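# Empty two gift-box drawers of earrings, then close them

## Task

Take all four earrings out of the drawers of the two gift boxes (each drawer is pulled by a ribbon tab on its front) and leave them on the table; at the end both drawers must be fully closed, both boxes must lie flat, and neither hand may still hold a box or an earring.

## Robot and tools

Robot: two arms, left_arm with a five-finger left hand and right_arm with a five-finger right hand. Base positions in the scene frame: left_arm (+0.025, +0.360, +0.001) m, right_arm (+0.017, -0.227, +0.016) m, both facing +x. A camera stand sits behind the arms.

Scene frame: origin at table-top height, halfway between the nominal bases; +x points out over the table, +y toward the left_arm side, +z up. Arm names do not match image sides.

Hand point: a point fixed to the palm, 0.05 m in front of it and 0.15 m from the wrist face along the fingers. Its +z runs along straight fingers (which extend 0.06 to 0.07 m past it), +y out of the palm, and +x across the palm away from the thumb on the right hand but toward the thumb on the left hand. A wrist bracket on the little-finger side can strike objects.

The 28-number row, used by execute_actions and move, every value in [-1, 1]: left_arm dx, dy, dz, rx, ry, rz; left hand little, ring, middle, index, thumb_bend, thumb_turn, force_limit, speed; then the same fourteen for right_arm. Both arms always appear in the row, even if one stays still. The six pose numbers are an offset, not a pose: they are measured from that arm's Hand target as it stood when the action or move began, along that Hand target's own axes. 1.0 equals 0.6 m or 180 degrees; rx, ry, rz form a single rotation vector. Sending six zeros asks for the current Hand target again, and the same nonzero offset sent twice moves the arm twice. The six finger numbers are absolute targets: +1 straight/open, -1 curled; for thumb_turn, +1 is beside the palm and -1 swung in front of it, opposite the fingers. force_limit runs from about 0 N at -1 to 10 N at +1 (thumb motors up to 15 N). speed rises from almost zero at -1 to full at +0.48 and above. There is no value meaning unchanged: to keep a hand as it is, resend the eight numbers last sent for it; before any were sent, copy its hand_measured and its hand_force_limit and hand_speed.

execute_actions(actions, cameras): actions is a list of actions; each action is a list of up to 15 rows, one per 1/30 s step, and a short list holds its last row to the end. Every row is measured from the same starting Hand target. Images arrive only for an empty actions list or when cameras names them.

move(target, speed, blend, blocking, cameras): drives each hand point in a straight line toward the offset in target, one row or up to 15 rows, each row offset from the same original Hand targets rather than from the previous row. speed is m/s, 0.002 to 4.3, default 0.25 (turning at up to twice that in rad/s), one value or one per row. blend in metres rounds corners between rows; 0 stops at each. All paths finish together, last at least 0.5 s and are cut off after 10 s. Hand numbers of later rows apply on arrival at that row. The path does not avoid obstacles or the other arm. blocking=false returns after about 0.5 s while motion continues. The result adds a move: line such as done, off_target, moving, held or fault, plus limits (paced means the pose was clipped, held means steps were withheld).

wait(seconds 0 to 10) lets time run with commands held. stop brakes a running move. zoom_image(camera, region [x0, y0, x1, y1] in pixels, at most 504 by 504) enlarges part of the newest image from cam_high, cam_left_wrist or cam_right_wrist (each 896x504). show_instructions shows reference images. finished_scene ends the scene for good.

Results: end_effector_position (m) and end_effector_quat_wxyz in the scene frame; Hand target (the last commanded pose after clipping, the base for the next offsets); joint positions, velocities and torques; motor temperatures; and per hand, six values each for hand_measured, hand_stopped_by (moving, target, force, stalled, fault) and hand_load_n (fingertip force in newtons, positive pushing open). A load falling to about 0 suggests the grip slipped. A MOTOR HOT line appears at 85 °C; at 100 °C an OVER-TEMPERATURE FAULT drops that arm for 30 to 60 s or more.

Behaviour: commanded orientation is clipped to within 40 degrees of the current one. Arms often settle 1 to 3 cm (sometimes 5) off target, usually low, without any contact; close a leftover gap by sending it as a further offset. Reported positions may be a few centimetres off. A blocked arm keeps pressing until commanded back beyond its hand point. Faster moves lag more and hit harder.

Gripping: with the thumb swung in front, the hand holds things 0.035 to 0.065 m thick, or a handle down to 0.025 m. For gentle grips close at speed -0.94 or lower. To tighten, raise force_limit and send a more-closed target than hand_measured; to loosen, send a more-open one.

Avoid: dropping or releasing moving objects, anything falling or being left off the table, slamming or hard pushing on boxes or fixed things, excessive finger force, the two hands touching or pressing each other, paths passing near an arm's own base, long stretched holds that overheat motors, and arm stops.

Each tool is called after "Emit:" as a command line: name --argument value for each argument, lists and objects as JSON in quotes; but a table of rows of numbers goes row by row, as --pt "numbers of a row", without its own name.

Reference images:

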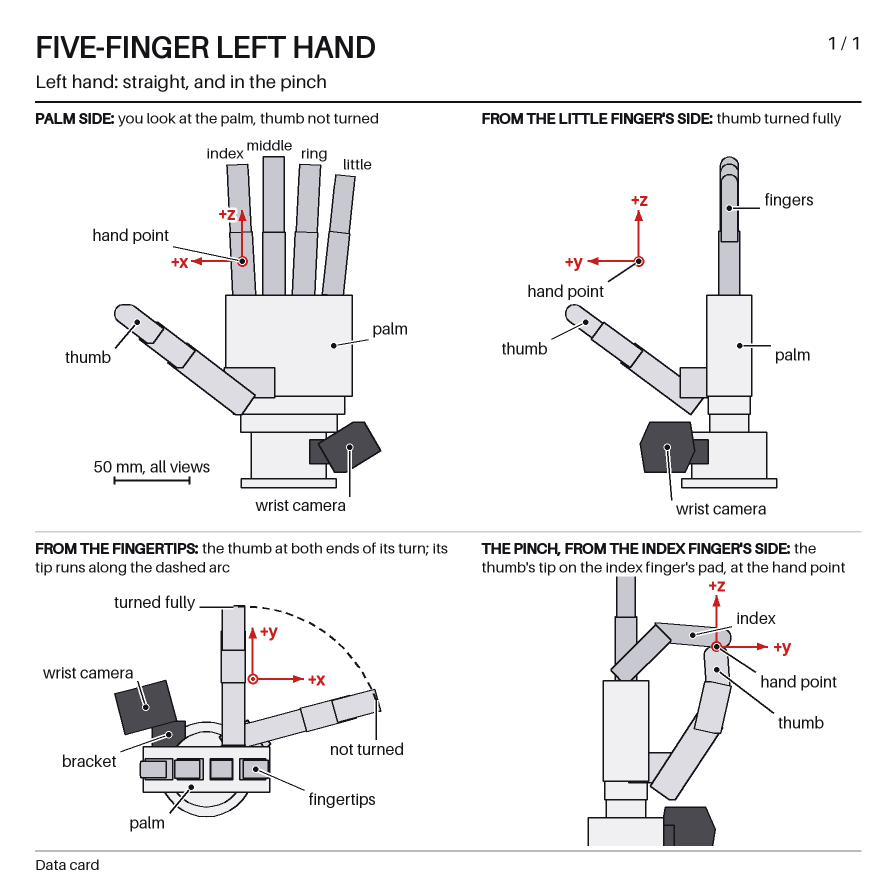

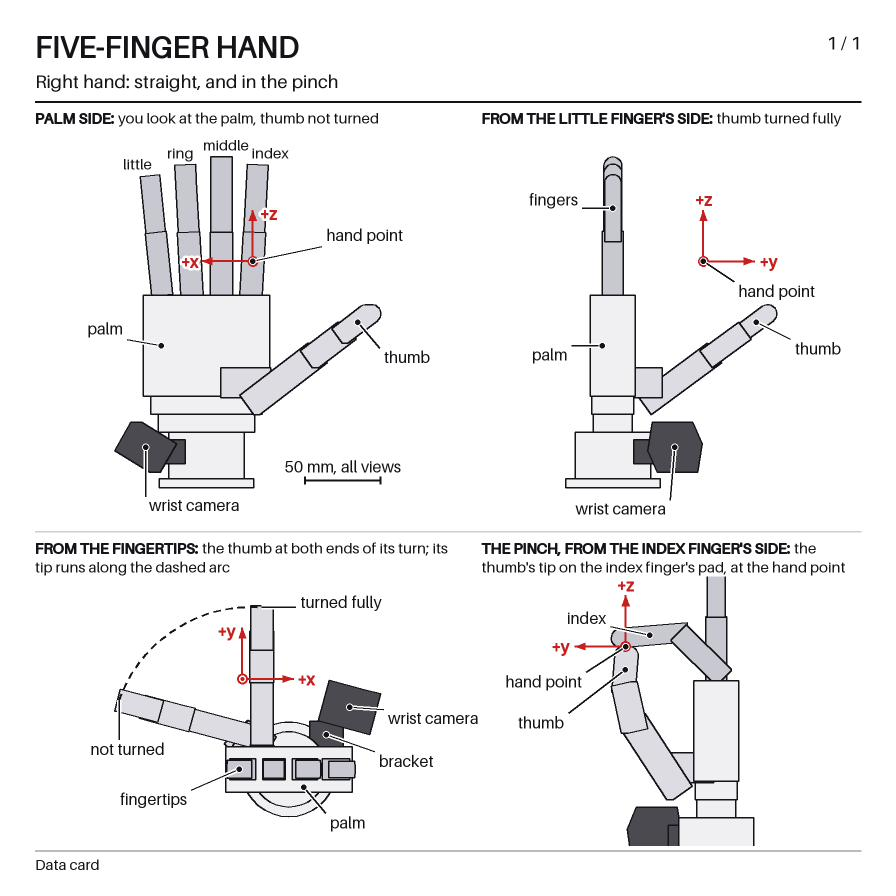

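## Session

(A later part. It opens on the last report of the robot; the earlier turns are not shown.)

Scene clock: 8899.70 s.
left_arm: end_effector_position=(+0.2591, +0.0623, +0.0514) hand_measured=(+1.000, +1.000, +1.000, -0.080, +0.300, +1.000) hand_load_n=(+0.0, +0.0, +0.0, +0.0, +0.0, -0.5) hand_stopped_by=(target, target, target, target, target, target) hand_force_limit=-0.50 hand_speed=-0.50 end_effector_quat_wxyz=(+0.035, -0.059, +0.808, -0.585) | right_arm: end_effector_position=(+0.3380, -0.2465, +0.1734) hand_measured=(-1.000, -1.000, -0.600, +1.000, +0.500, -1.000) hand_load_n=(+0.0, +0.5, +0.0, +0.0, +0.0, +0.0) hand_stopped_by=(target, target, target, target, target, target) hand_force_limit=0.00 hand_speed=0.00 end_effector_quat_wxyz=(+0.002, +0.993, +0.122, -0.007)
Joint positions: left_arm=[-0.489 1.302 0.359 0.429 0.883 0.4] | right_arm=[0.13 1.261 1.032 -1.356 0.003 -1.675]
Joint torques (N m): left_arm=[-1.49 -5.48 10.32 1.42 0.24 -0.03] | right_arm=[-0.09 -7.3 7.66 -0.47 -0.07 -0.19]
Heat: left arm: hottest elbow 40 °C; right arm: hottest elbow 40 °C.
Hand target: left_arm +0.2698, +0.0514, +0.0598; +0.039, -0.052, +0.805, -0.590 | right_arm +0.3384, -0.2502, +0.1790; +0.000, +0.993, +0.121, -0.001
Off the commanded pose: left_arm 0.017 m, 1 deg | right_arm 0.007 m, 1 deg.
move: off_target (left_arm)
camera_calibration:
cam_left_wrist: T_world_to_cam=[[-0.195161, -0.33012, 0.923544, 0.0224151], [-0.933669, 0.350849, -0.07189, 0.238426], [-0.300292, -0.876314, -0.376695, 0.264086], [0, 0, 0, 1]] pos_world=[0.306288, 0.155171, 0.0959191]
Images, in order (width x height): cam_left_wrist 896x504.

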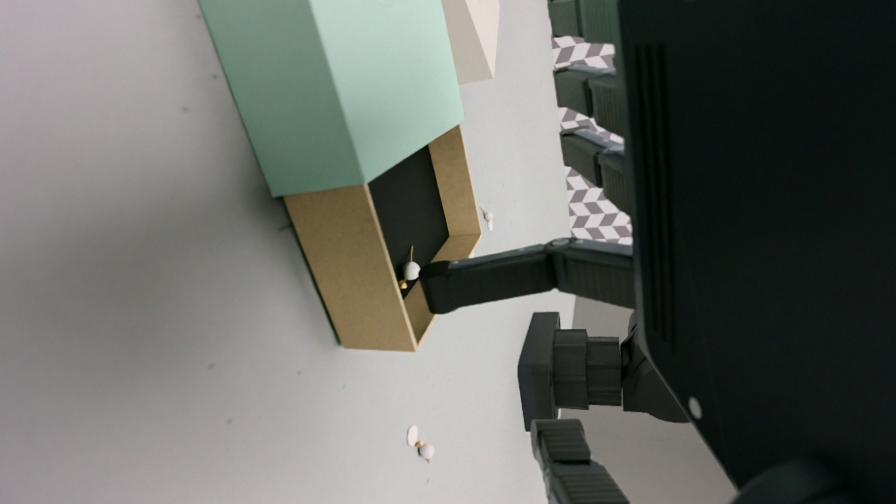

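Emit:
move --target '[0.0074,0.0167,-0.0028,0,0,0,1,1,1,-0.08,0.3,1,-0.5,-0.5,0,0,0,0,0,0,-1,-1,-0.6,1,0.5,-1,0,0]' --speed 0.08 --cameras '["cam_left_wrist"]'

Emit:
zoom_image --camera "cam_left_wrist" --region '[300, 180, 500, 380]'

Scene clock: 8916.77 s.
left_arm: end_effector_position=(+0.2612, +0.0612, +0.0485) hand_measured=(+1.000, +1.000, +1.000, -0.080, +0.300, +1.000) hand_load_n=(+0.0, +0.0, +0.0, +0.0, +0.0, +0.0) hand_stopped_by=(target, target, target, target, target, target) hand_force_limit=-0.50 hand_speed=-0.50 end_effector_quat_wxyz=(+0.038, -0.057, +0.807, -0.587) | right_arm: end_effector_position=(+0.3380, -0.2465, +0.1734) hand_measured=(-1.000, -1.000, -0.600, +1.000, +0.500, -1.000) hand_load_n=(+0.0, +0.0, +0.0, +0.0, +0.0, +0.0) hand_stopped_by=(target, target, target, target, target, target) hand_force_limit=0.00 hand_speed=0.00 end_effector_quat_wxyz=(+0.002, +0.993, +0.122, -0.007)
Joint positions: left_arm=[-0.489 1.322 0.359 0.455 0.883 0.4] | right_arm=[0.13 1.261 1.032 -1.356 0.003 -1.675]
Joint torques (N m): left_arm=[-1.2 -5.36 7.99 1.72 0.31 -0.02] | right_arm=[-0.03 -7.36 7.65 -0.49 -0.06 -0.18]
Heat: left arm: hottest elbow 40 °C; right arm: hottest elbow 40 °C.
Hand target: left_arm +0.2648, +0.0554, +0.0507; +0.039, -0.052, +0.805, -0.590 | right_arm +0.3384, -0.2502, +0.1790; +0.000, +0.993, +0.121, -0.001
Off the commanded pose: left_arm 0.007 m, 1 deg | right_arm 0.007 m, 1 deg.
move: done
camera_calibration:
cam_left_wrist: T_world_to_cam=[[-0.200146, -0.327486, 0.923415, 0.0261953], [-0.933254, 0.350665, -0.0779165, 0.240686], [-0.298293, -0.877375, -0.375812, 0.262249], [0, 0, 0, 1]] pos_world=[0.308091, 0.154269, 0.0931208]
Images, in order (width x height): cam_left_wrist 896x504.

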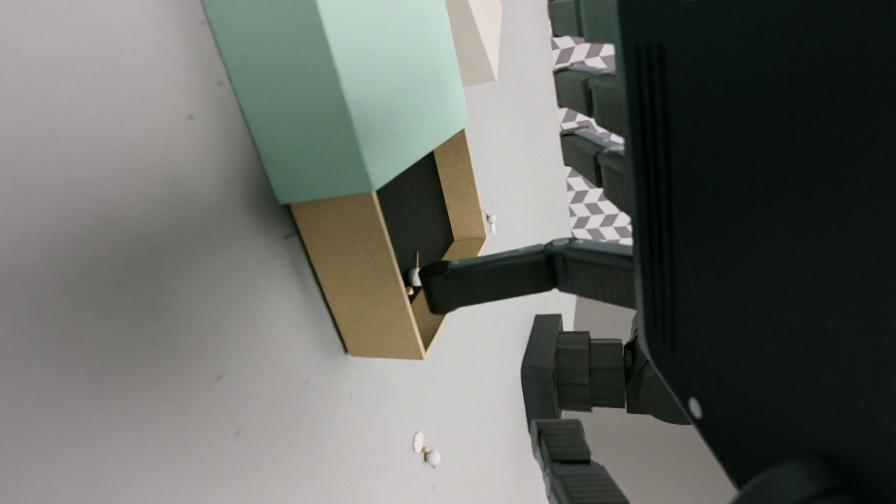

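Scaled by 2.520 from the camera's 896x504 image, which has a finer 1280x720 frame.

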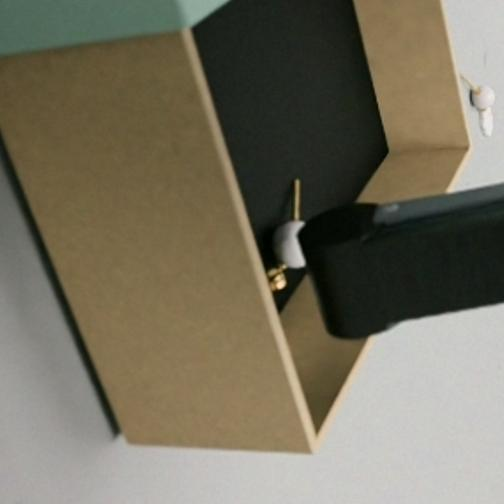

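Emit:
move --target '[0.0105,0.0024,-0.0095,0,0,0,1,1,1,-0.08,0.3,1,-0.5,-0.5,0,0,0,0,0,0,-1,-1,-0.6,1,0.5,-1,0,0]' --speed 0.08

Scene clock: 8923.90 s.
left_arm: end_effector_position=(+0.2614, +0.0611, +0.0493) hand_measured=(+1.000, +1.000, +1.000, -0.080, +0.300, +1.000) hand_load_n=(+0.0, +0.0, +0.0, +0.0, +0.0, -0.5) hand_stopped_by=(target, target, target, target, target, target) hand_force_limit=-0.50 hand_speed=-0.50 end_effector_quat_wxyz=(+0.038, -0.057, +0.807, -0.587) | right_arm: end_effector_position=(+0.3380, -0.2465, +0.1734) hand_measured=(-1.000, -1.000, -0.600, +1.000, +0.500, -1.000) hand_load_n=(+0.0, +0.0, +0.0, +0.5, +0.0, +0.0) hand_stopped_by=(target, target, target, target, target, target) hand_force_limit=0.00 hand_speed=0.00 end_effector_quat_wxyz=(+0.002, +0.993, +0.122, -0.007)
Joint positions: left_arm=[-0.489 1.319 0.359 0.455 0.883 0.4] | right_arm=[0.13 1.261 1.032 -1.356 0.003 -1.675]
Joint torques (N m): left_arm=[-1.2 -7.18 6.11 1.63 0.49 0] | right_arm=[-0.03 -7.3 7.66 -0.49 -0.06 -0.18]
Heat: left arm: hottest elbow 39 °C; right arm: hottest elbow 40 °C.
Hand target: left_arm +0.2578, +0.0605, +0.0510; +0.038, -0.052, +0.805, -0.590 | right_arm +0.3384, -0.2502, +0.1790; +0.000, +0.993, +0.121, -0.001
Off the commanded pose: left_arm 0.004 m, 1 deg | right_arm 0.007 m, 1 deg.
move: done

Emit:
move --target '[0.0055,0.006,-0.0028,0,0,0,1,1,1,-0.08,0.3,1,-0.5,-0.5,0,0,0,0,0,0,-1,-1,-0.6,1,0.5,-1,0,0]' --speed 0.08

Scene clock: 8932.03 s.
left_arm: end_effector_position=(+0.2569, +0.0634, +0.0457) hand_measured=(+1.000, +1.000, +1.000, -0.080, +0.300, +1.000) hand_load_n=(+0.0, +0.0, +0.0, +0.0, +0.0, +0.0) hand_stopped_by=(target, target, target, target, target, target) hand_force_limit=-0.50 hand_speed=-0.50 end_effector_quat_wxyz=(+0.036, -0.058, +0.808, -0.586) | right_arm: end_effector_position=(+0.3380, -0.2465, +0.1734) hand_measured=(-1.000, -1.000, -0.600, +1.000, +0.500, -1.000) hand_load_n=(+0.0, +0.0, +0.0, +0.0, +0.0, +0.0) hand_stopped_by=(target, target, target, target, target, target) hand_force_limit=0.00 hand_speed=0.00 end_effector_quat_wxyz=(+0.002, +0.993, +0.122, -0.007)
Joint positions: left_arm=[-0.489 1.319 0.346 0.46 0.883 0.4] | right_arm=[0.13 1.261 1.032 -1.356 0.003 -1.675]
Joint torques (N m): left_arm=[-0.91 -6.83 5.96 1.81 0.47 0.01] | right_arm=[-0.03 -7.41 7.66 -0.47 -0.06 -0.18]
Heat: left arm: hottest elbow 39 °C; right arm: hottest elbow 40 °C.
Hand target: left_arm +0.2541, +0.0627, +0.0481; +0.038, -0.052, +0.805, -0.590 | right_arm +0.3384, -0.2502, +0.1790; +0.000, +0.993, +0.121, -0.001
Off the commanded pose: left_arm 0.004 m, 1 deg | right_arm 0.007 m, 1 deg.
move: done

Emit:
move --target '[0.0045,0.017,0.0012,0,0,0,1,1,1,-0.08,0.3,1,-0.5,-0.5,0,0,0,0,0,0,-1,-1,-0.6,1,0.5,-1,0,0]' --speed 0.06 --cameras '["cam_left_wrist"]'

Emit:
zoom_image --camera "cam_left_wrist" --region '[300, 180, 500, 380]'

Scene clock: 8942.97 s.
left_arm: end_effector_position=(+0.2551, +0.0642, +0.0431) hand_measured=(+1.000, +1.000, +1.000, -0.080, +0.300, +1.000) hand_load_n=(+0.0, -0.5, +0.0, +0.5, +0.0, +0.0) hand_stopped_by=(target, target, target, target, target, target) hand_force_limit=-0.50 hand_speed=-0.50 end_effector_quat_wxyz=(+0.043, -0.052, +0.804, -0.591) | right_arm: end_effector_position=(+0.3380, -0.2465, +0.1734) hand_measured=(-1.000, -1.000, -0.600, +1.000, +0.500, -1.000) hand_load_n=(+0.0, +0.0, +0.0, +0.0, +0.0, +0.0) hand_stopped_by=(target, target, target, target, target, target) hand_force_limit=0.00 hand_speed=0.00 end_effector_quat_wxyz=(+0.002, +0.993, +0.122, -0.007)
Joint positions: left_arm=[-0.489 1.329 0.328 0.51 0.884 0.4] | right_arm=[0.13 1.261 1.032 -1.356 0.003 -1.675]
Joint torques (N m): left_arm=[-0.97 -5.25 5.82 1.77 0.47 0.05] | right_arm=[-0.15 -7.36 7.66 -0.47 -0.06 -0.18]
Heat: left arm: hottest elbow 39 °C; right arm: hottest elbow 40 °C.
Hand target: left_arm +0.2512, +0.0647, +0.0382; +0.038, -0.052, +0.805, -0.590 | right_arm +0.3384, -0.2502, +0.1790; +0.000, +0.993, +0.121, -0.001
Off the commanded pose: left_arm 0.006 m, 1 deg | right_arm 0.007 m, 1 deg.
move: done
camera_calibration:
cam_left_wrist: T_world_to_cam=[[-0.214248, -0.319183, 0.923158, 0.034086], [-0.931508, 0.351156, -0.094773, 0.233812], [-0.293923, -0.880234, -0.372556, 0.25992], [0, 0, 0, 1]] pos_world=[0.301497, 0.157565, 0.0875271]
Images, in order (width x height): cam_left_wrist 896x504.

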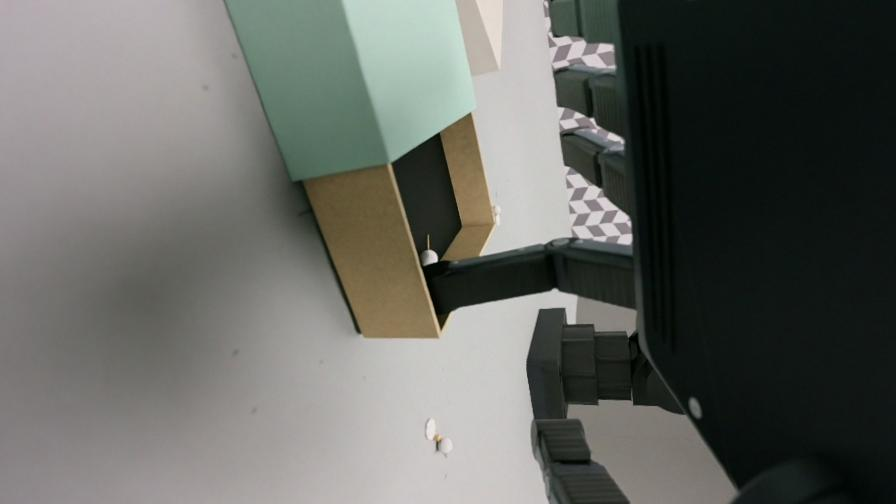

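Scaled by 2.520 from the camera's 896x504 image, which has a finer 1280x720 frame.

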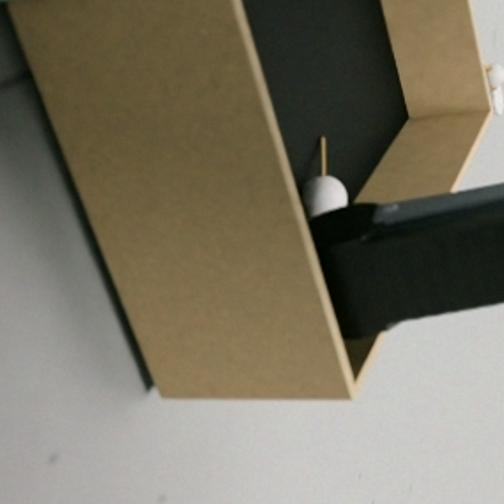

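Emit:
move --target '[0.0028,0.0125,-0.0008,0,0,0,1,1,1,-0.08,0.3,1,-0.5,-0.5,0,0,0,0,0,0,-1,-1,-0.6,1,0.5,-1,0,0]' --speed 0.05 --cameras '["cam_left_wrist"]'

Emit:
zoom_image --camera "cam_left_wrist" --region '[300, 180, 500, 380]'

Scene clock: 8961.90 s.
left_arm: end_effector_position=(+0.2517, +0.0654, +0.0362) hand_measured=(+1.000, +1.000, +1.000, -0.080, +0.300, +1.000) hand_load_n=(+0.0, +0.0, +0.0, +0.0, +0.0, +0.0) hand_stopped_by=(target, target, target, target, target, target) hand_force_limit=-0.50 hand_speed=-0.50 end_effector_quat_wxyz=(+0.041, -0.052, +0.804, -0.591) | right_arm: end_effector_position=(+0.3380, -0.2465, +0.1734) hand_measured=(-1.000, -1.000, -0.600, +1.000, +0.500, -1.000) hand_load_n=(+0.0, +0.0, +0.0, +0.0, +0.0, +0.0) hand_stopped_by=(target, target, target, target, target, target) hand_force_limit=0.00 hand_speed=0.00 end_effector_quat_wxyz=(+0.002, +0.993, +0.122, -0.007)
Joint positions: left_arm=[-0.489 1.354 0.315 0.545 0.889 0.4] | right_arm=[0.13 1.261 1.032 -1.356 0.003 -1.675]
Joint torques (N m): left_arm=[-0.91 -5.6 5.45 1.83 0.48 0.11] | right_arm=[-0.09 -7.36 7.66 -0.47 -0.06 -0.18]
Heat: left arm: hottest elbow 38 °C; right arm: hottest elbow 40 °C.
Hand target: left_arm +0.2491, +0.0672, +0.0312; +0.038, -0.052, +0.805, -0.590 | right_arm +0.3384, -0.2502, +0.1790; +0.000, +0.993, +0.121, -0.001
Off the commanded pose: left_arm 0.006 m, 0 deg | right_arm 0.007 m, 1 deg.
move: done
camera_calibration:
cam_left_wrist: T_world_to_cam=[[-0.212695, -0.317724, 0.92402, 0.0396011], [-0.930496, 0.354483, -0.092297, 0.229014], [-0.298224, -0.879428, -0.371037, 0.258426], [0, 0, 0, 1]] pos_world=[0.298589, 0.158667, 0.0804306]
Images, in order (width x height): cam_left_wrist 896x504.

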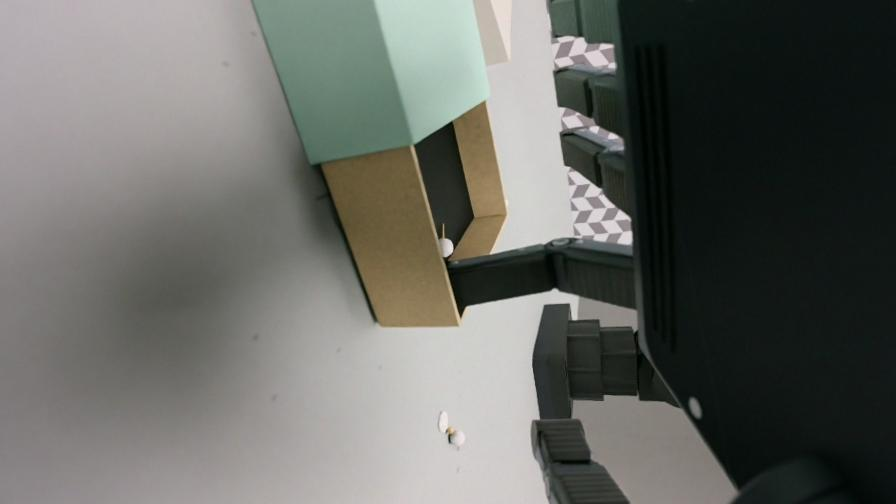

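Scaled by 2.520 from the camera's 896x504 image, which has a finer 1280x720 frame.

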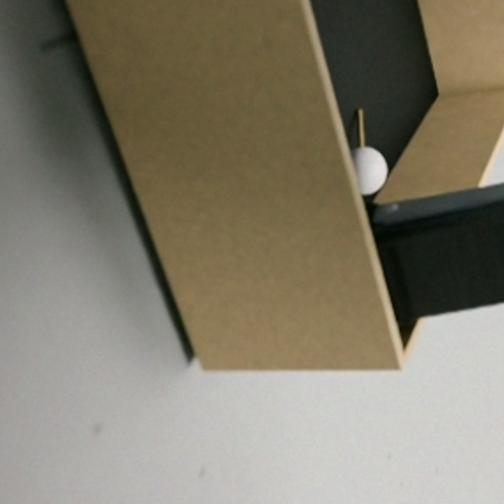

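Emit:
move --target '[-0.006,-0.0093,0.0295,0,0,0,1,1,1,-0.08,0.3,1,-0.5,-0.5,0,0,0,0,0,0,-1,-1,-0.6,1,0.5,-1,0,0]' --speed 0.04 --cameras '["cam_left_wrist"]'

Emit:
zoom_image --camera "cam_left_wrist" --region '[300, 180, 500, 380]'

Scene clock: 8987.20 s.
left_arm: end_effector_position=(+0.2491, +0.0581, +0.0286) hand_measured=(+1.000, +1.000, +1.000, -0.080, +0.300, +1.000) hand_load_n=(+0.0, +0.0, +0.0, -0.5, +0.0, +0.0) hand_stopped_by=(target, target, target, target, target, target) hand_force_limit=-0.50 hand_speed=-0.50 end_effector_quat_wxyz=(+0.038, -0.058, +0.807, -0.587) | right_arm: end_effector_position=(+0.3380, -0.2465, +0.1734) hand_measured=(-1.000, -1.000, -0.600, +1.000, +0.500, -1.000) hand_load_n=(+0.0, +0.0, +0.0, +0.0, +0.0, +0.0) hand_stopped_by=(target, target, target, target, target, target) hand_force_limit=0.00 hand_speed=0.00 end_effector_quat_wxyz=(+0.002, +0.993, +0.122, -0.007)
Joint positions: left_arm=[-0.52 1.39 0.315 0.586 0.855 0.374] | right_arm=[0.13 1.261 1.032 -1.356 0.003 -1.675]
Joint torques (N m): left_arm=[-1.79 -4.95 8.16 1.62 0.18 0] | right_arm=[-0.03 -7.36 7.64 -0.49 -0.06 -0.18]
Heat: left arm: hottest elbow 37 °C; right arm: hottest elbow 40 °C.
Hand target: left_arm +0.2551, +0.0493, +0.0311; +0.038, -0.052, +0.805, -0.590 | right_arm +0.3384, -0.2502, +0.1790; +0.000, +0.993, +0.121, -0.001
Off the commanded pose: left_arm 0.011 m, 1 deg | right_arm 0.007 m, 1 deg.
move: off_target (left_arm)
camera_calibration:
cam_left_wrist: T_world_to_cam=[[-0.199513, -0.326644, 0.923849, 0.0409105], [-0.933641, 0.349611, -0.0780159, 0.229171], [-0.297505, -0.878109, -0.374721, 0.24829], [0, 0, 0, 1]] pos_world=[0.295993, 0.151268, 0.0731232]
Images, in order (width x height): cam_left_wrist 896x504.

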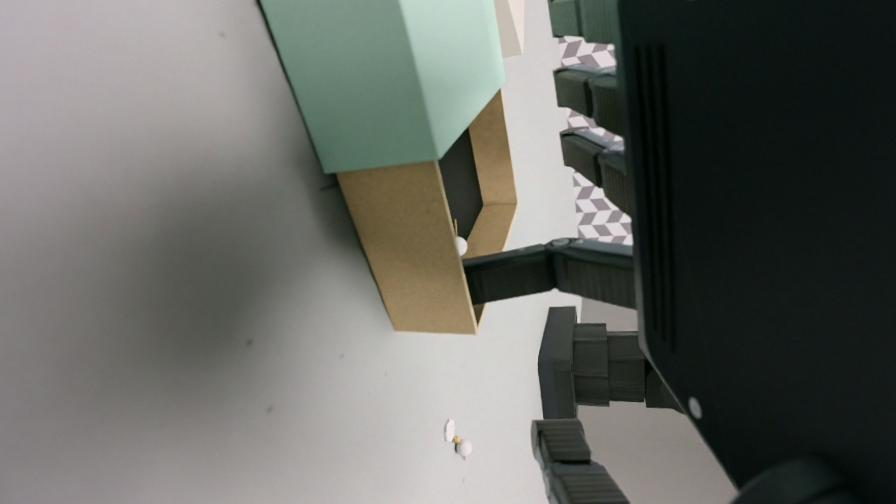

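Scaled by 2.520 from the camera's 896x504 image, which has a finer 1280x720 frame.

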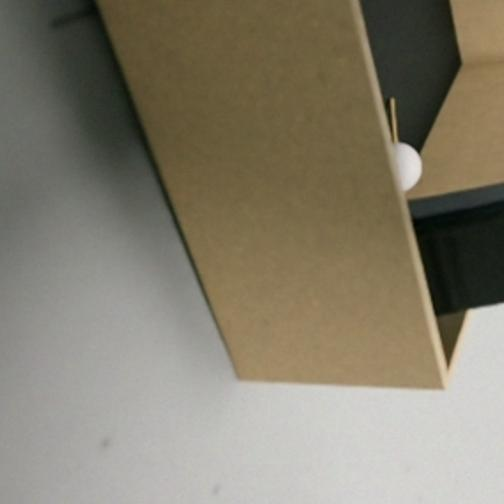

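Emit:
move --target '[-0.0045,-0.018,0.0127,0,0,0,1,1,1,-0.08,0.3,1,-0.5,-0.5,0,0,0,0,0,0,-1,-1,-0.6,1,0.5,-1,0,0]' --speed 0.04 --cameras '["cam_left_wrist"]'

Emit:
zoom_image --camera "cam_left_wrist" --region '[300, 180, 500, 380]'

Scene clock: 8999.20 s.
left_arm: end_effector_position=(+0.2505, +0.0495, +0.0322) hand_measured=(+1.000, +1.000, +1.000, -0.080, +0.300, +1.000) hand_load_n=(+0.0, +0.0, +0.0, +0.0, +0.0, +0.0) hand_stopped_by=(target, target, target, target, target, target) hand_force_limit=-0.50 hand_speed=-0.50 end_effector_quat_wxyz=(+0.037, -0.057, +0.807, -0.586) | right_arm: end_effector_position=(+0.3380, -0.2465, +0.1734) hand_measured=(-1.000, -1.000, -0.600, +1.000, +0.500, -1.000) hand_load_n=(+0.0, +0.0, +0.0, +0.0, +0.0, +0.0) hand_stopped_by=(target, target, target, target, target, target) hand_force_limit=0.00 hand_speed=0.00 end_effector_quat_wxyz=(+0.002, +0.993, +0.122, -0.007)
Joint positions: left_arm=[-0.545 1.39 0.333 0.578 0.835 0.359] | right_arm=[0.13 1.261 1.032 -1.356 0.003 -1.675]
Joint torques (N m): left_arm=[-1.9 -6.3 9.2 1.03 0.17 -0.01] | right_arm=[0.03 -7.3 7.65 -0.47 -0.06 -0.18]
Heat: left arm: hottest elbow 37 °C; right arm: hottest elbow 40 °C.
Hand target: left_arm +0.2592, +0.0392, +0.0392; +0.038, -0.052, +0.805, -0.590 | right_arm +0.3384, -0.2502, +0.1790; +0.000, +0.993, +0.121, -0.001
Off the commanded pose: left_arm 0.015 m, 1 deg | right_arm 0.007 m, 1 deg.
move: off_target (left_arm)
camera_calibration:
cam_left_wrist: T_world_to_cam=[[-0.198875, -0.327726, 0.923604, 0.0349944], [-0.933107, 0.351427, -0.0762236, 0.233369], [-0.299599, -0.876981, -0.375693, 0.242894], [0, 0, 0, 1]] pos_world=[0.297489, 0.14247, 0.0767211]
Images, in order (width x height): cam_left_wrist 896x504.

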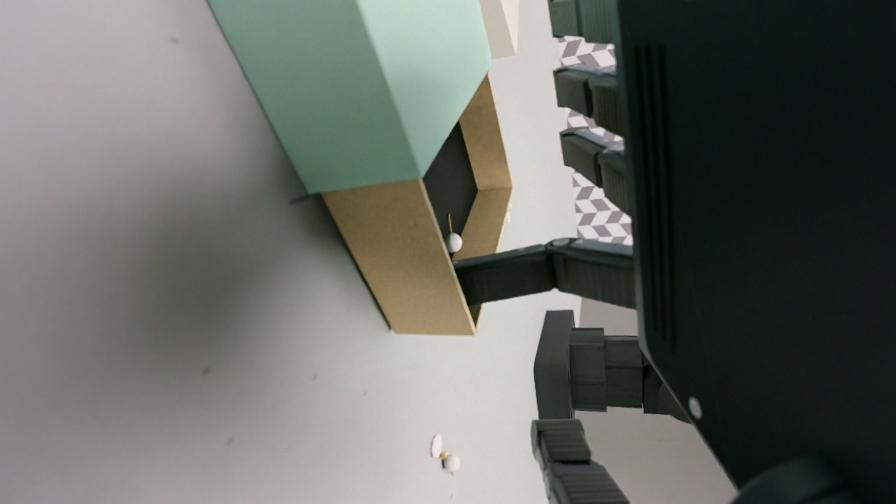

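Scaled by 2.520 from the camera's 896x504 image, which has a finer 1280x720 frame.

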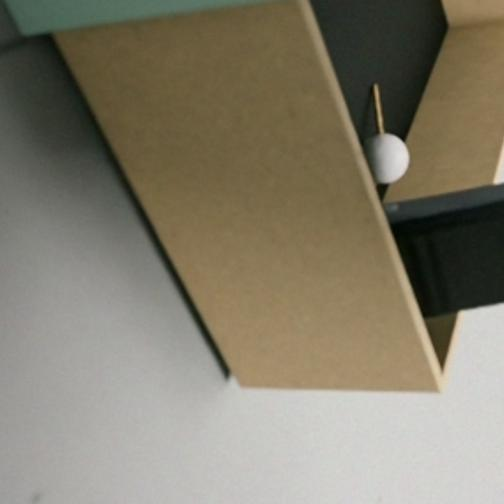

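Emit:
move --pt "0 -0.06 -0.019 0 0 0 1 1 1 -0.08 0.3 1 -0.5 -0.5 0 0 0 0 0 0 -1 -1 -0.6 1 0.5 -1 0 0" --pt "0.035 -0.09 -0.165 0 0 0 1 1 1 -0.08 0.3 1 -0.5 -0.5 0 0 0 0 0 0 -1 -1 -0.6 1 0.5 -1 0 0" --speed 0.12 --cameras '["cam_left_wrist","cam_high"]'

Emit:
zoom_image --camera "cam_left_wrist" --region '[200, 0, 500, 250]'

Emit:
zoom_image --camera "cam_high" --region '[450, 180, 560, 290]'

Scene clock: 9013.63 s.
left_arm: end_effector_position=(+0.2252, +0.1113, +0.1178) hand_measured=(+1.000, +1.000, +1.000, -0.080, +0.300, +1.000) hand_load_n=(+0.0, +0.0, +0.0, +0.0, +0.0, -0.5) hand_stopped_by=(target, target, target, target, target, target) hand_force_limit=-0.50 hand_speed=-0.50 end_effector_quat_wxyz=(+0.032, -0.053, +0.806, -0.589) | right_arm: end_effector_position=(+0.3380, -0.2465, +0.1734) hand_measured=(-1.000, -1.000, -0.600, +1.000, +0.500, -1.000) hand_load_n=(+0.0, +0.0, +0.0, +0.0, +0.0, +0.0) hand_stopped_by=(target, target, target, target, target, target) hand_force_limit=0.00 hand_speed=0.00 end_effector_quat_wxyz=(+0.002, +0.993, +0.122, -0.007)
Joint positions: left_arm=[-0.36 0.885 0.36 -0.082 1.008 0.52] | right_arm=[0.13 1.261 1.032 -1.356 0.003 -1.675]
Joint torques (N m): left_arm=[-0.09 -4.54 9.83 0.92 0.59 0.13] | right_arm=[-0.03 -7.36 7.65 -0.47 -0.06 -0.18]
Heat: left arm: hottest elbow 38 °C; right arm: hottest elbow 40 °C.
Hand target: left_arm +0.2282, +0.1139, +0.1206; +0.038, -0.052, +0.805, -0.590 | right_arm +0.3384, -0.2502, +0.1790; +0.000, +0.993, +0.121, -0.001
Off the commanded pose: left_arm 0.005 m, 1 deg | right_arm 0.007 m, 1 deg.
move: done
camera_calibration:
cam_left_wrist: T_world_to_cam=[[-0.201582, -0.319619, 0.925855, -0.0294021], [-0.928547, 0.363186, -0.0767908, 0.192354], [-0.311714, -0.87518, -0.369993, 0.323629], [0, 0, 0, 1]] pos_world=[0.273563, 0.203976, 0.161734]
Images, in order (width x height): cam_high 896x504, cam_left_wrist 896x504.

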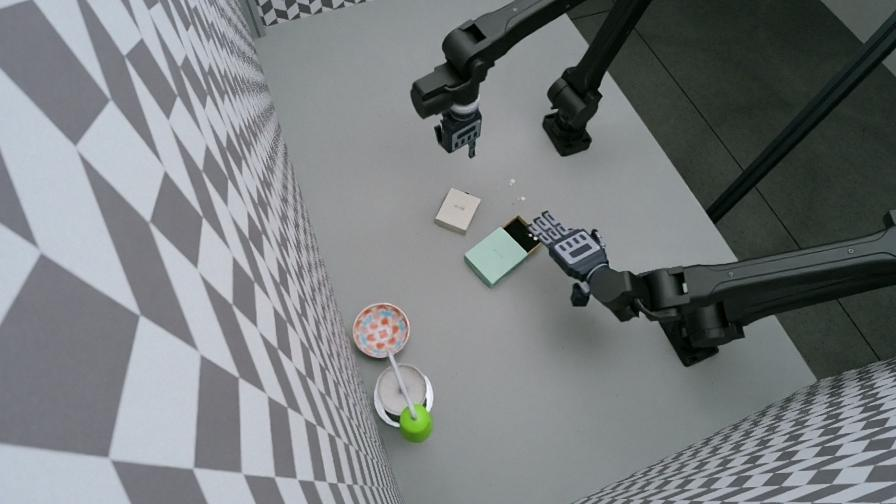

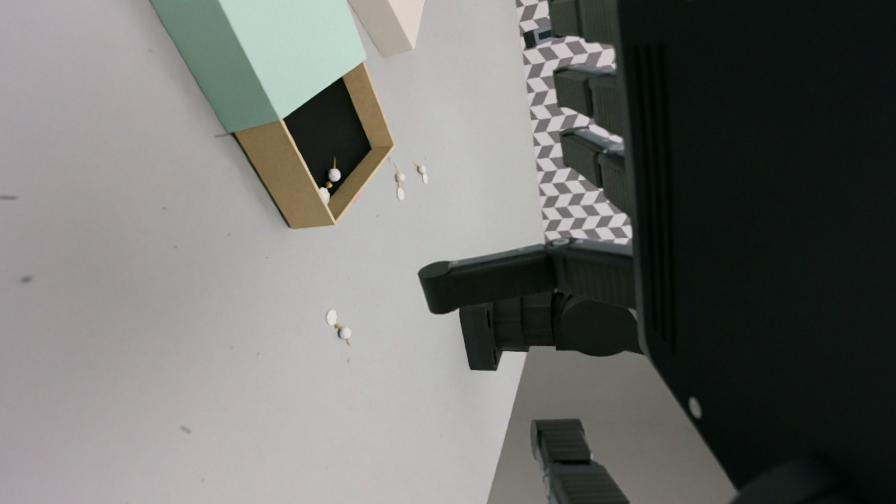

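Scaled by 1.680 from the camera's 896x504 image, which has a finer 1280x720 frame.

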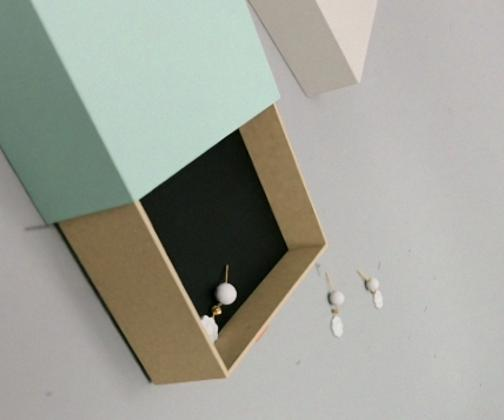

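Scaled by 4.582 from the camera's 896x504 image, which has a finer 1280x720 frame.

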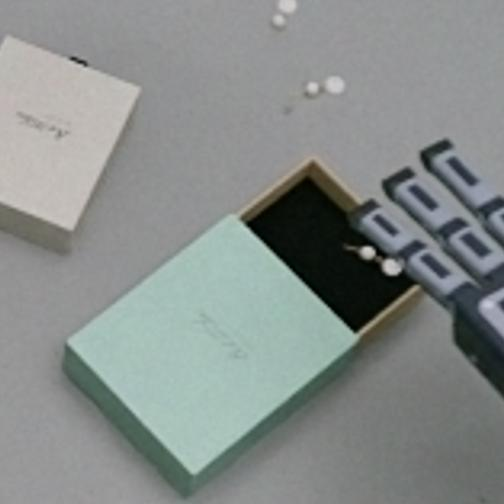

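Emit:
move --target '[-0.0365,0.0473,0.1862,0,-0.0557,-0.0175,1,1,1,-0.08,0.3,1,-0.5,-0.5,0,0,0,0,0,0,-1,-1,-0.6,1,0.5,-1,0,0]' --speed 0.12 --cameras '["cam_left_wrist","cam_high"]'

Emit:
zoom_image --camera "cam_left_wrist" --region '[200, 200, 500, 450]'

Scene clock: 9201.93 s.
left_arm: end_effector_position=(+0.2632, +0.0243, +0.0598) hand_measured=(+1.000, +1.000, +1.000, -0.080, +0.300, +1.000) hand_load_n=(+0.5, +0.0, +0.0, +0.0, +0.0, +0.0) hand_stopped_by=(target, target, target, target, target, target) hand_force_limit=-0.50 hand_speed=-0.50 end_effector_quat_wxyz=(+0.095, -0.127, +0.798, -0.581) | right_arm: end_effector_position=(+0.3380, -0.2465, +0.1734) hand_measured=(-1.000, -1.000, -0.600, +1.000, +0.500, -1.000) hand_load_n=(+0.0, +0.0, +0.0, +0.0, +0.0, +0.0) hand_stopped_by=(target, target, target, target, target, target) hand_force_limit=0.00 hand_speed=0.00 end_effector_quat_wxyz=(+0.002, +0.993, +0.122, -0.007)
Joint positions: left_arm=[-0.664 1.289 0.339 0.581 0.557 0.206] | right_arm=[0.13 1.261 1.032 -1.356 0.003 -1.675]
Joint torques (N m): left_arm=[-1.61 -5.25 7.66 2.02 0.09 -0.02] | right_arm=[-0.09 -7.36 7.65 -0.47 -0.06 -0.18]
Heat: left arm: hottest elbow 39 °C; right arm: hottest elbow 40 °C.
Hand target: left_arm +0.2626, +0.0195, +0.0598; +0.092, -0.126, +0.797, -0.584 | right_arm +0.3384, -0.2502, +0.1790; +0.000, +0.993, +0.121, -0.001
Off the commanded pose: left_arm 0.005 m, 0 deg | right_arm 0.007 m, 1 deg.
move: done
camera_calibration:
cam_left_wrist: T_world_to_cam=[[-0.14771, -0.35852, 0.921762, -0.00882922], [-0.980248, 0.176996, -0.0882396, 0.273532], [-0.131513, -0.916589, -0.377583, 0.191856], [0, 0, 0, 1]] pos_world=[0.292057, 0.124274, 0.104716]
Images, in order (width x height): cam_high 896x504, cam_left_wrist 896x504.

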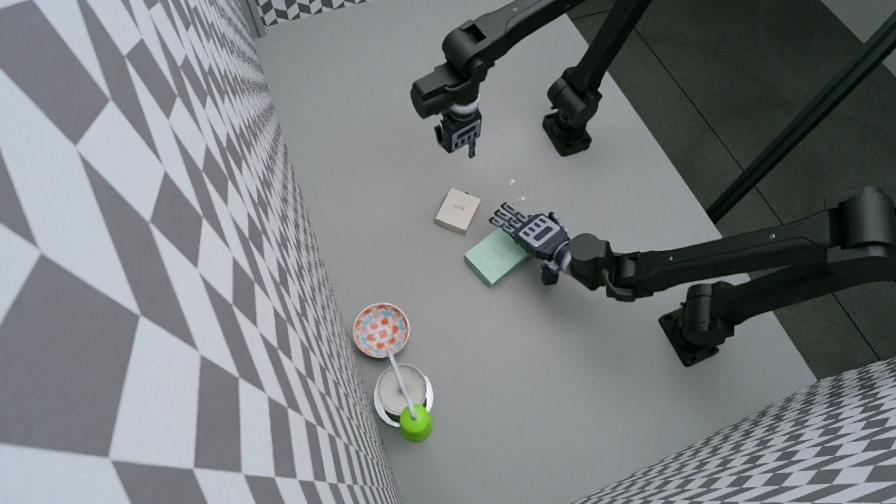

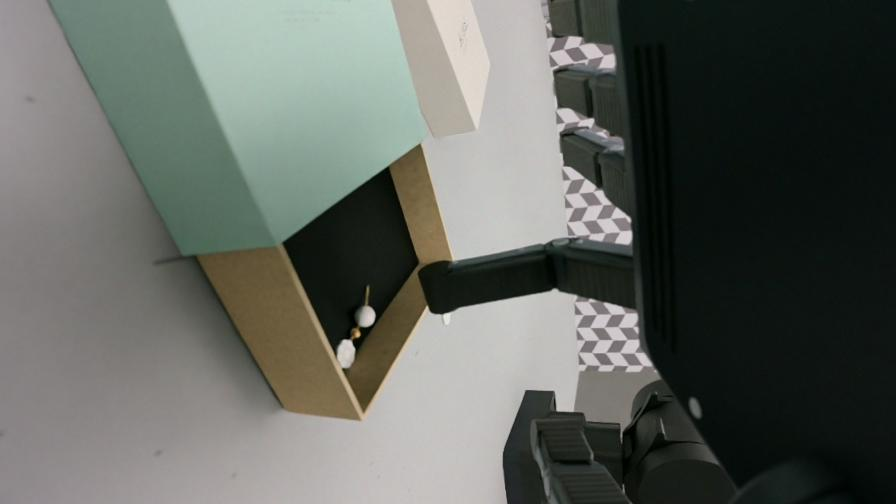

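Scaled by 1.680 from the camera's 896x504 image, which has a finer 1280x720 frame.

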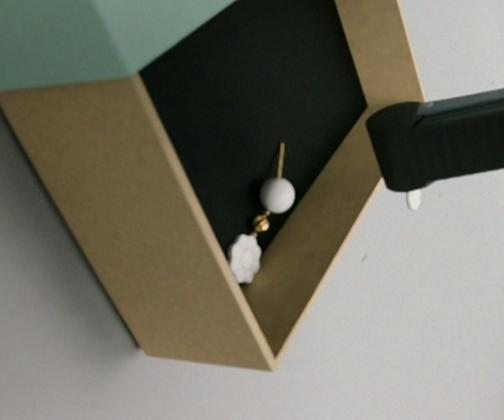

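Emit:
move --target '[0.0132,0.015,0.0076,0,0,0,1,1,1,-0.08,0.3,1,-0.5,-0.5,0,0,0,0,0,0,-1,-1,-0.6,1,0.5,-1,0,0]' --speed 0.1

Scene clock: 9241.43 s.
left_arm: end_effector_position=(+0.2632, +0.0158, +0.0571) hand_measured=(+1.000, +1.000, +1.000, -0.080, +0.300, +1.000) hand_load_n=(+0.0, +0.0, +0.0, +0.0, +0.0, +0.0) hand_stopped_by=(target, target, target, target, target, target) hand_force_limit=-0.50 hand_speed=-0.50 end_effector_quat_wxyz=(+0.100, -0.124, +0.794, -0.586) | right_arm: end_effector_position=(+0.3380, -0.2465, +0.1734) hand_measured=(-1.000, -1.000, -0.600, +1.000, +0.500, -1.000) hand_load_n=(+0.0, +0.0, +0.0, +0.0, +0.0, +0.0) hand_stopped_by=(target, target, target, target, target, target) hand_force_limit=0.00 hand_speed=0.00 end_effector_quat_wxyz=(+0.002, +0.993, +0.122, -0.007)
Joint positions: left_arm=[-0.69 1.324 0.339 0.64 0.531 0.194] | right_arm=[0.13 1.261 1.032 -1.356 0.003 -1.675]
Joint torques (N m): left_arm=[-1.79 -5.48 5.78 2.13 0.06 -0.07] | right_arm=[-0.09 -7.36 7.66 -0.5 -0.05 -0.18]
Heat: left arm: hottest elbow 39 °C; right arm: hottest elbow 40 °C.
Hand target: left_arm +0.2557, +0.0156, +0.0500; +0.093, -0.126, +0.797, -0.584 | right_arm +0.3384, -0.2502, +0.1790; +0.000, +0.993, +0.121, -0.001
Off the commanded pose: left_arm 0.010 m, 1 deg | right_arm 0.007 m, 1 deg.
move: done

Emit:
move --target '[0.0065,0.0165,-0.0025,0,0,0,1,1,1,-0.08,0.3,1,-0.5,-0.5,0,0,0,0,0,0,-1,-1,-0.6,1,0.5,-1,0,0]' --speed 0.1 --cameras '["cam_left_wrist"]'

Emit:
zoom_image --camera "cam_left_wrist" --region '[300, 200, 500, 400]'

Scene clock: 9250.23 s.
left_arm: end_effector_position=(+0.2567, +0.0198, +0.0460) hand_measured=(+1.000, +1.000, +1.000, -0.080, +0.300, +1.000) hand_load_n=(+0.0, +0.0, +0.0, +0.5, -0.5, +0.0) hand_stopped_by=(target, target, target, target, target, target) hand_force_limit=-0.50 hand_speed=-0.50 end_effector_quat_wxyz=(+0.099, -0.125, +0.795, -0.585) | right_arm: end_effector_position=(+0.3380, -0.2465, +0.1734) hand_measured=(-1.000, -1.000, -0.600, +1.000, +0.500, -1.000) hand_load_n=(+0.0, +0.0, +0.5, +0.0, +0.0, +0.0) hand_stopped_by=(target, target, target, target, target, target) hand_force_limit=0.00 hand_speed=0.00 end_effector_quat_wxyz=(+0.002, +0.993, +0.122, -0.007)
Joint positions: left_arm=[-0.693 1.351 0.312 0.689 0.528 0.193] | right_arm=[0.13 1.261 1.032 -1.356 0.003 -1.675]
Joint torques (N m): left_arm=[-1.38 -5.42 5.76 1.95 0.05 -0.05] | right_arm=[-0.09 -7.36 7.66 -0.47 -0.06 -0.18]
Heat: left arm: hottest elbow 38 °C; right arm: hottest elbow 40 °C.
Hand target: left_arm +0.2505, +0.0186, +0.0408; +0.092, -0.126, +0.797, -0.584 | right_arm +0.3384, -0.2502, +0.1790; +0.000, +0.993, +0.121, -0.001
Off the commanded pose: left_arm 0.008 m, 1 deg | right_arm 0.007 m, 1 deg.
move: done
camera_calibration:
cam_left_wrist: T_world_to_cam=[[-0.156061, -0.351287, 0.92317, 0.00320383], [-0.97968, 0.174256, -0.0993057, 0.267216], [-0.125983, -0.919909, -0.371344, 0.180025], [0, 0, 0, 1]] pos_world=[0.284966, 0.120168, 0.0904296]
Images, in order (width x height): cam_left_wrist 896x504.

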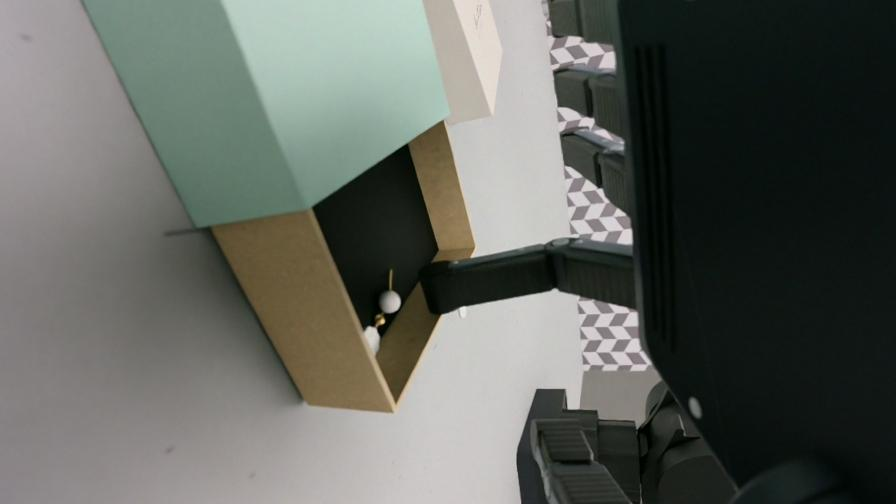

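Scaled by 2.520 from the camera's 896x504 image, which has a finer 1280x720 frame.

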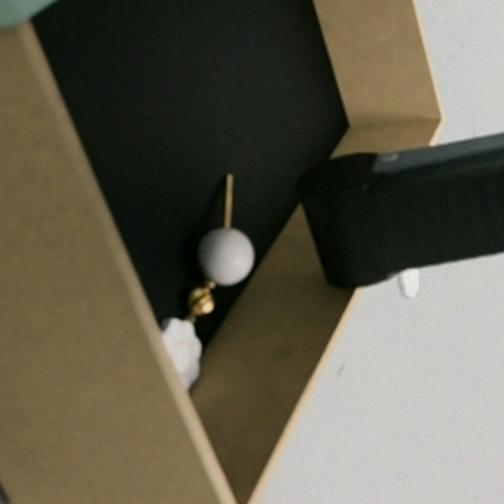

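Emit:
move --target '[-0.0053,0.0095,0.0085,0,0,0,1,1,1,-0.08,0.3,1,-0.5,-0.5,0,0,0,0,0,0,-1,-1,-0.6,1,0.5,-1,0,0]' --speed 0.08 --cameras '["cam_left_wrist"]'

Emit:
zoom_image --camera "cam_left_wrist" --region '[300, 200, 500, 400]'

Scene clock: 9273.67 s.
left_arm: end_effector_position=(+0.2577, +0.0189, +0.0365) hand_measured=(+1.000, +1.000, +1.000, -0.080, +0.300, +1.000) hand_load_n=(+0.0, +0.0, +0.0, +0.0, +0.0, -0.5) hand_stopped_by=(target, target, target, target, target, target) hand_force_limit=-0.50 hand_speed=-0.50 end_effector_quat_wxyz=(+0.097, -0.126, +0.797, -0.583) | right_arm: end_effector_position=(+0.3380, -0.2465, +0.1734) hand_measured=(-1.000, -1.000, -0.600, +1.000, +0.500, -1.000) hand_load_n=(+0.0, +0.0, +0.0, +0.0, +0.0, +0.0) hand_stopped_by=(target, target, target, target, target, target) hand_force_limit=0.00 hand_speed=0.00 end_effector_quat_wxyz=(+0.002, +0.993, +0.122, -0.007)
Joint positions: left_arm=[-0.693 1.397 0.312 0.728 0.528 0.193] | right_arm=[0.13 1.261 1.032 -1.356 0.003 -1.675]
Joint torques (N m): left_arm=[-1.38 -5.83 6.06 2.11 0.18 -0.05] | right_arm=[-0.03 -7.36 7.66 -0.49 -0.07 -0.17]
Heat: left arm: hottest elbow 38 °C; right arm: hottest elbow 40 °C.
Hand target: left_arm +0.2545, +0.0166, +0.0339; +0.092, -0.126, +0.797, -0.584 | right_arm +0.3384, -0.2502, +0.1790; +0.000, +0.993, +0.121, -0.001
Off the commanded pose: left_arm 0.005 m, 1 deg | right_arm 0.007 m, 1 deg.
move: done
camera_calibration:
cam_left_wrist: T_world_to_cam=[[-0.151152, -0.355365, 0.922425, 0.0107537], [-0.980189, 0.174708, -0.0933113, 0.267359], [-0.127995, -0.918255, -0.374733, 0.176377], [0, 0, 0, 1]] pos_world=[0.286263, 0.119071, 0.0811224]
Images, in order (width x height): cam_left_wrist 896x504.

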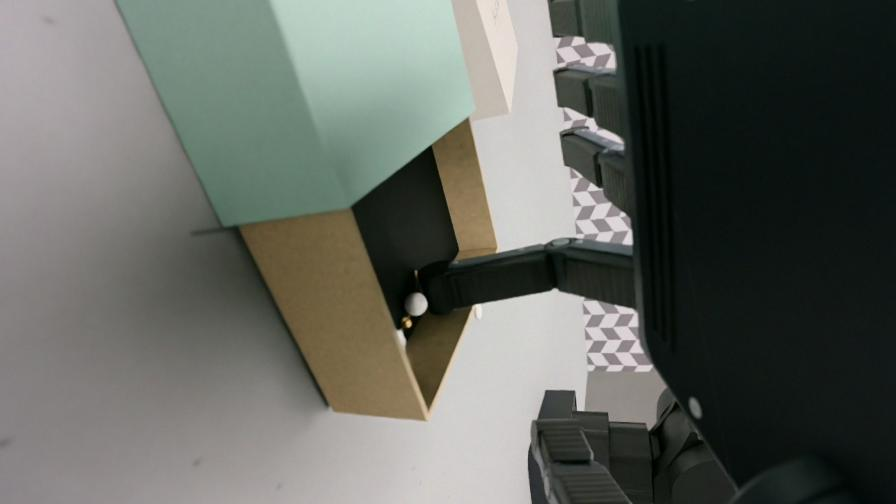

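Scaled by 2.520 from the camera's 896x504 image, which has a finer 1280x720 frame.

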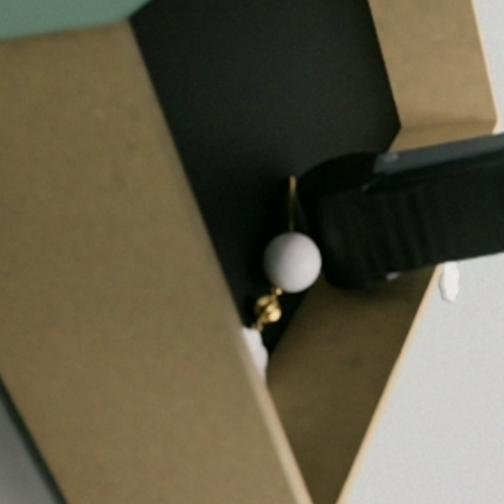

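Emit:
move --target '[-0.0133,-0.0016,-0.0007,0,0,0,1,1,1,-0.08,0.3,1,-0.5,-0.5,0,0,0,0,0,0,-1,-1,-0.6,1,0.5,-1,0,0]' --speed 0.05 --cameras '["cam_left_wrist"]'

Emit:
zoom_image --camera "cam_left_wrist" --region '[300, 200, 500, 400]'

Scene clock: 9292.30 s.
left_arm: end_effector_position=(+0.2555, +0.0191, +0.0359) hand_measured=(+1.000, +1.000, +1.000, -0.080, +0.300, +1.000) hand_load_n=(+0.0, +0.0, +0.0, +0.0, +0.0, +0.0) hand_stopped_by=(target, target, target, target, target, target) hand_force_limit=-0.50 hand_speed=-0.50 end_effector_quat_wxyz=(+0.090, -0.123, +0.797, -0.584) | right_arm: end_effector_position=(+0.3380, -0.2465, +0.1734) hand_measured=(-1.000, -1.000, -0.600, +1.000, +0.500, -1.000) hand_load_n=(+0.0, +0.0, +0.0, +0.0, +0.0, +0.0) hand_stopped_by=(target, target, target, target, target, target) hand_force_limit=0.00 hand_speed=0.00 end_effector_quat_wxyz=(+0.002, +0.993, +0.122, -0.007)
Joint positions: left_arm=[-0.689 1.401 0.312 0.728 0.547 0.193] | right_arm=[0.13 1.261 1.032 -1.356 0.003 -1.675]
Joint torques (N m): left_arm=[0.21 -5.42 7.02 1.59 0.31 0.1] | right_arm=[-0.03 -7.24 7.66 -0.47 -0.07 -0.18]
Heat: left arm: hottest elbow 37 °C; right arm: hottest elbow 40 °C.
Hand target: left_arm +0.2622, +0.0192, +0.0350; +0.093, -0.126, +0.797, -0.584 | right_arm +0.3384, -0.2502, +0.1790; +0.000, +0.993, +0.121, -0.001
Off the commanded pose: left_arm 0.007 m, 0 deg | right_arm 0.007 m, 1 deg.
move: done
camera_calibration:
cam_left_wrist: T_world_to_cam=[[-0.149454, -0.350598, 0.924524, 0.0103529], [-0.978407, 0.187451, -0.0870789, 0.264122], [-0.142773, -0.917575, -0.371043, 0.179772], [0, 0, 0, 1]] pos_world=[0.285632, 0.119074, 0.0801309]
Images, in order (width x height): cam_left_wrist 896x504.

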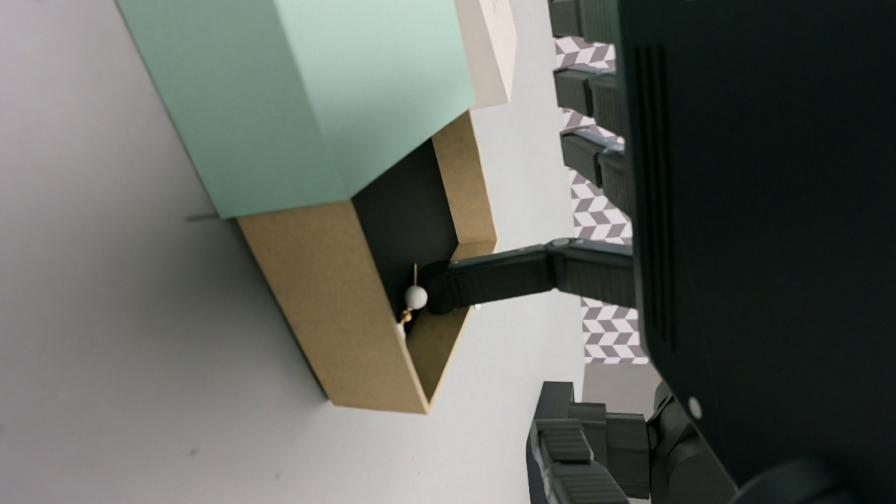

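Scaled by 2.520 from the camera's 896x504 image, which has a finer 1280x720 frame.

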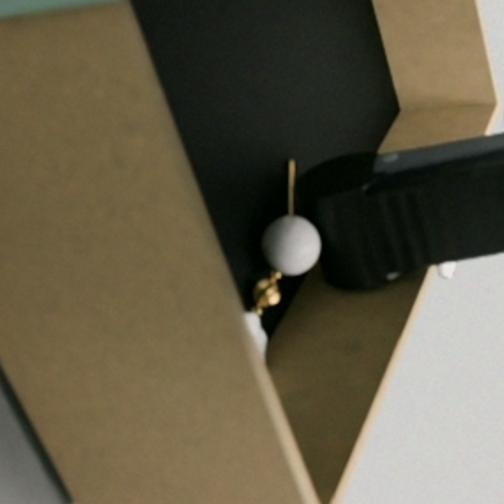

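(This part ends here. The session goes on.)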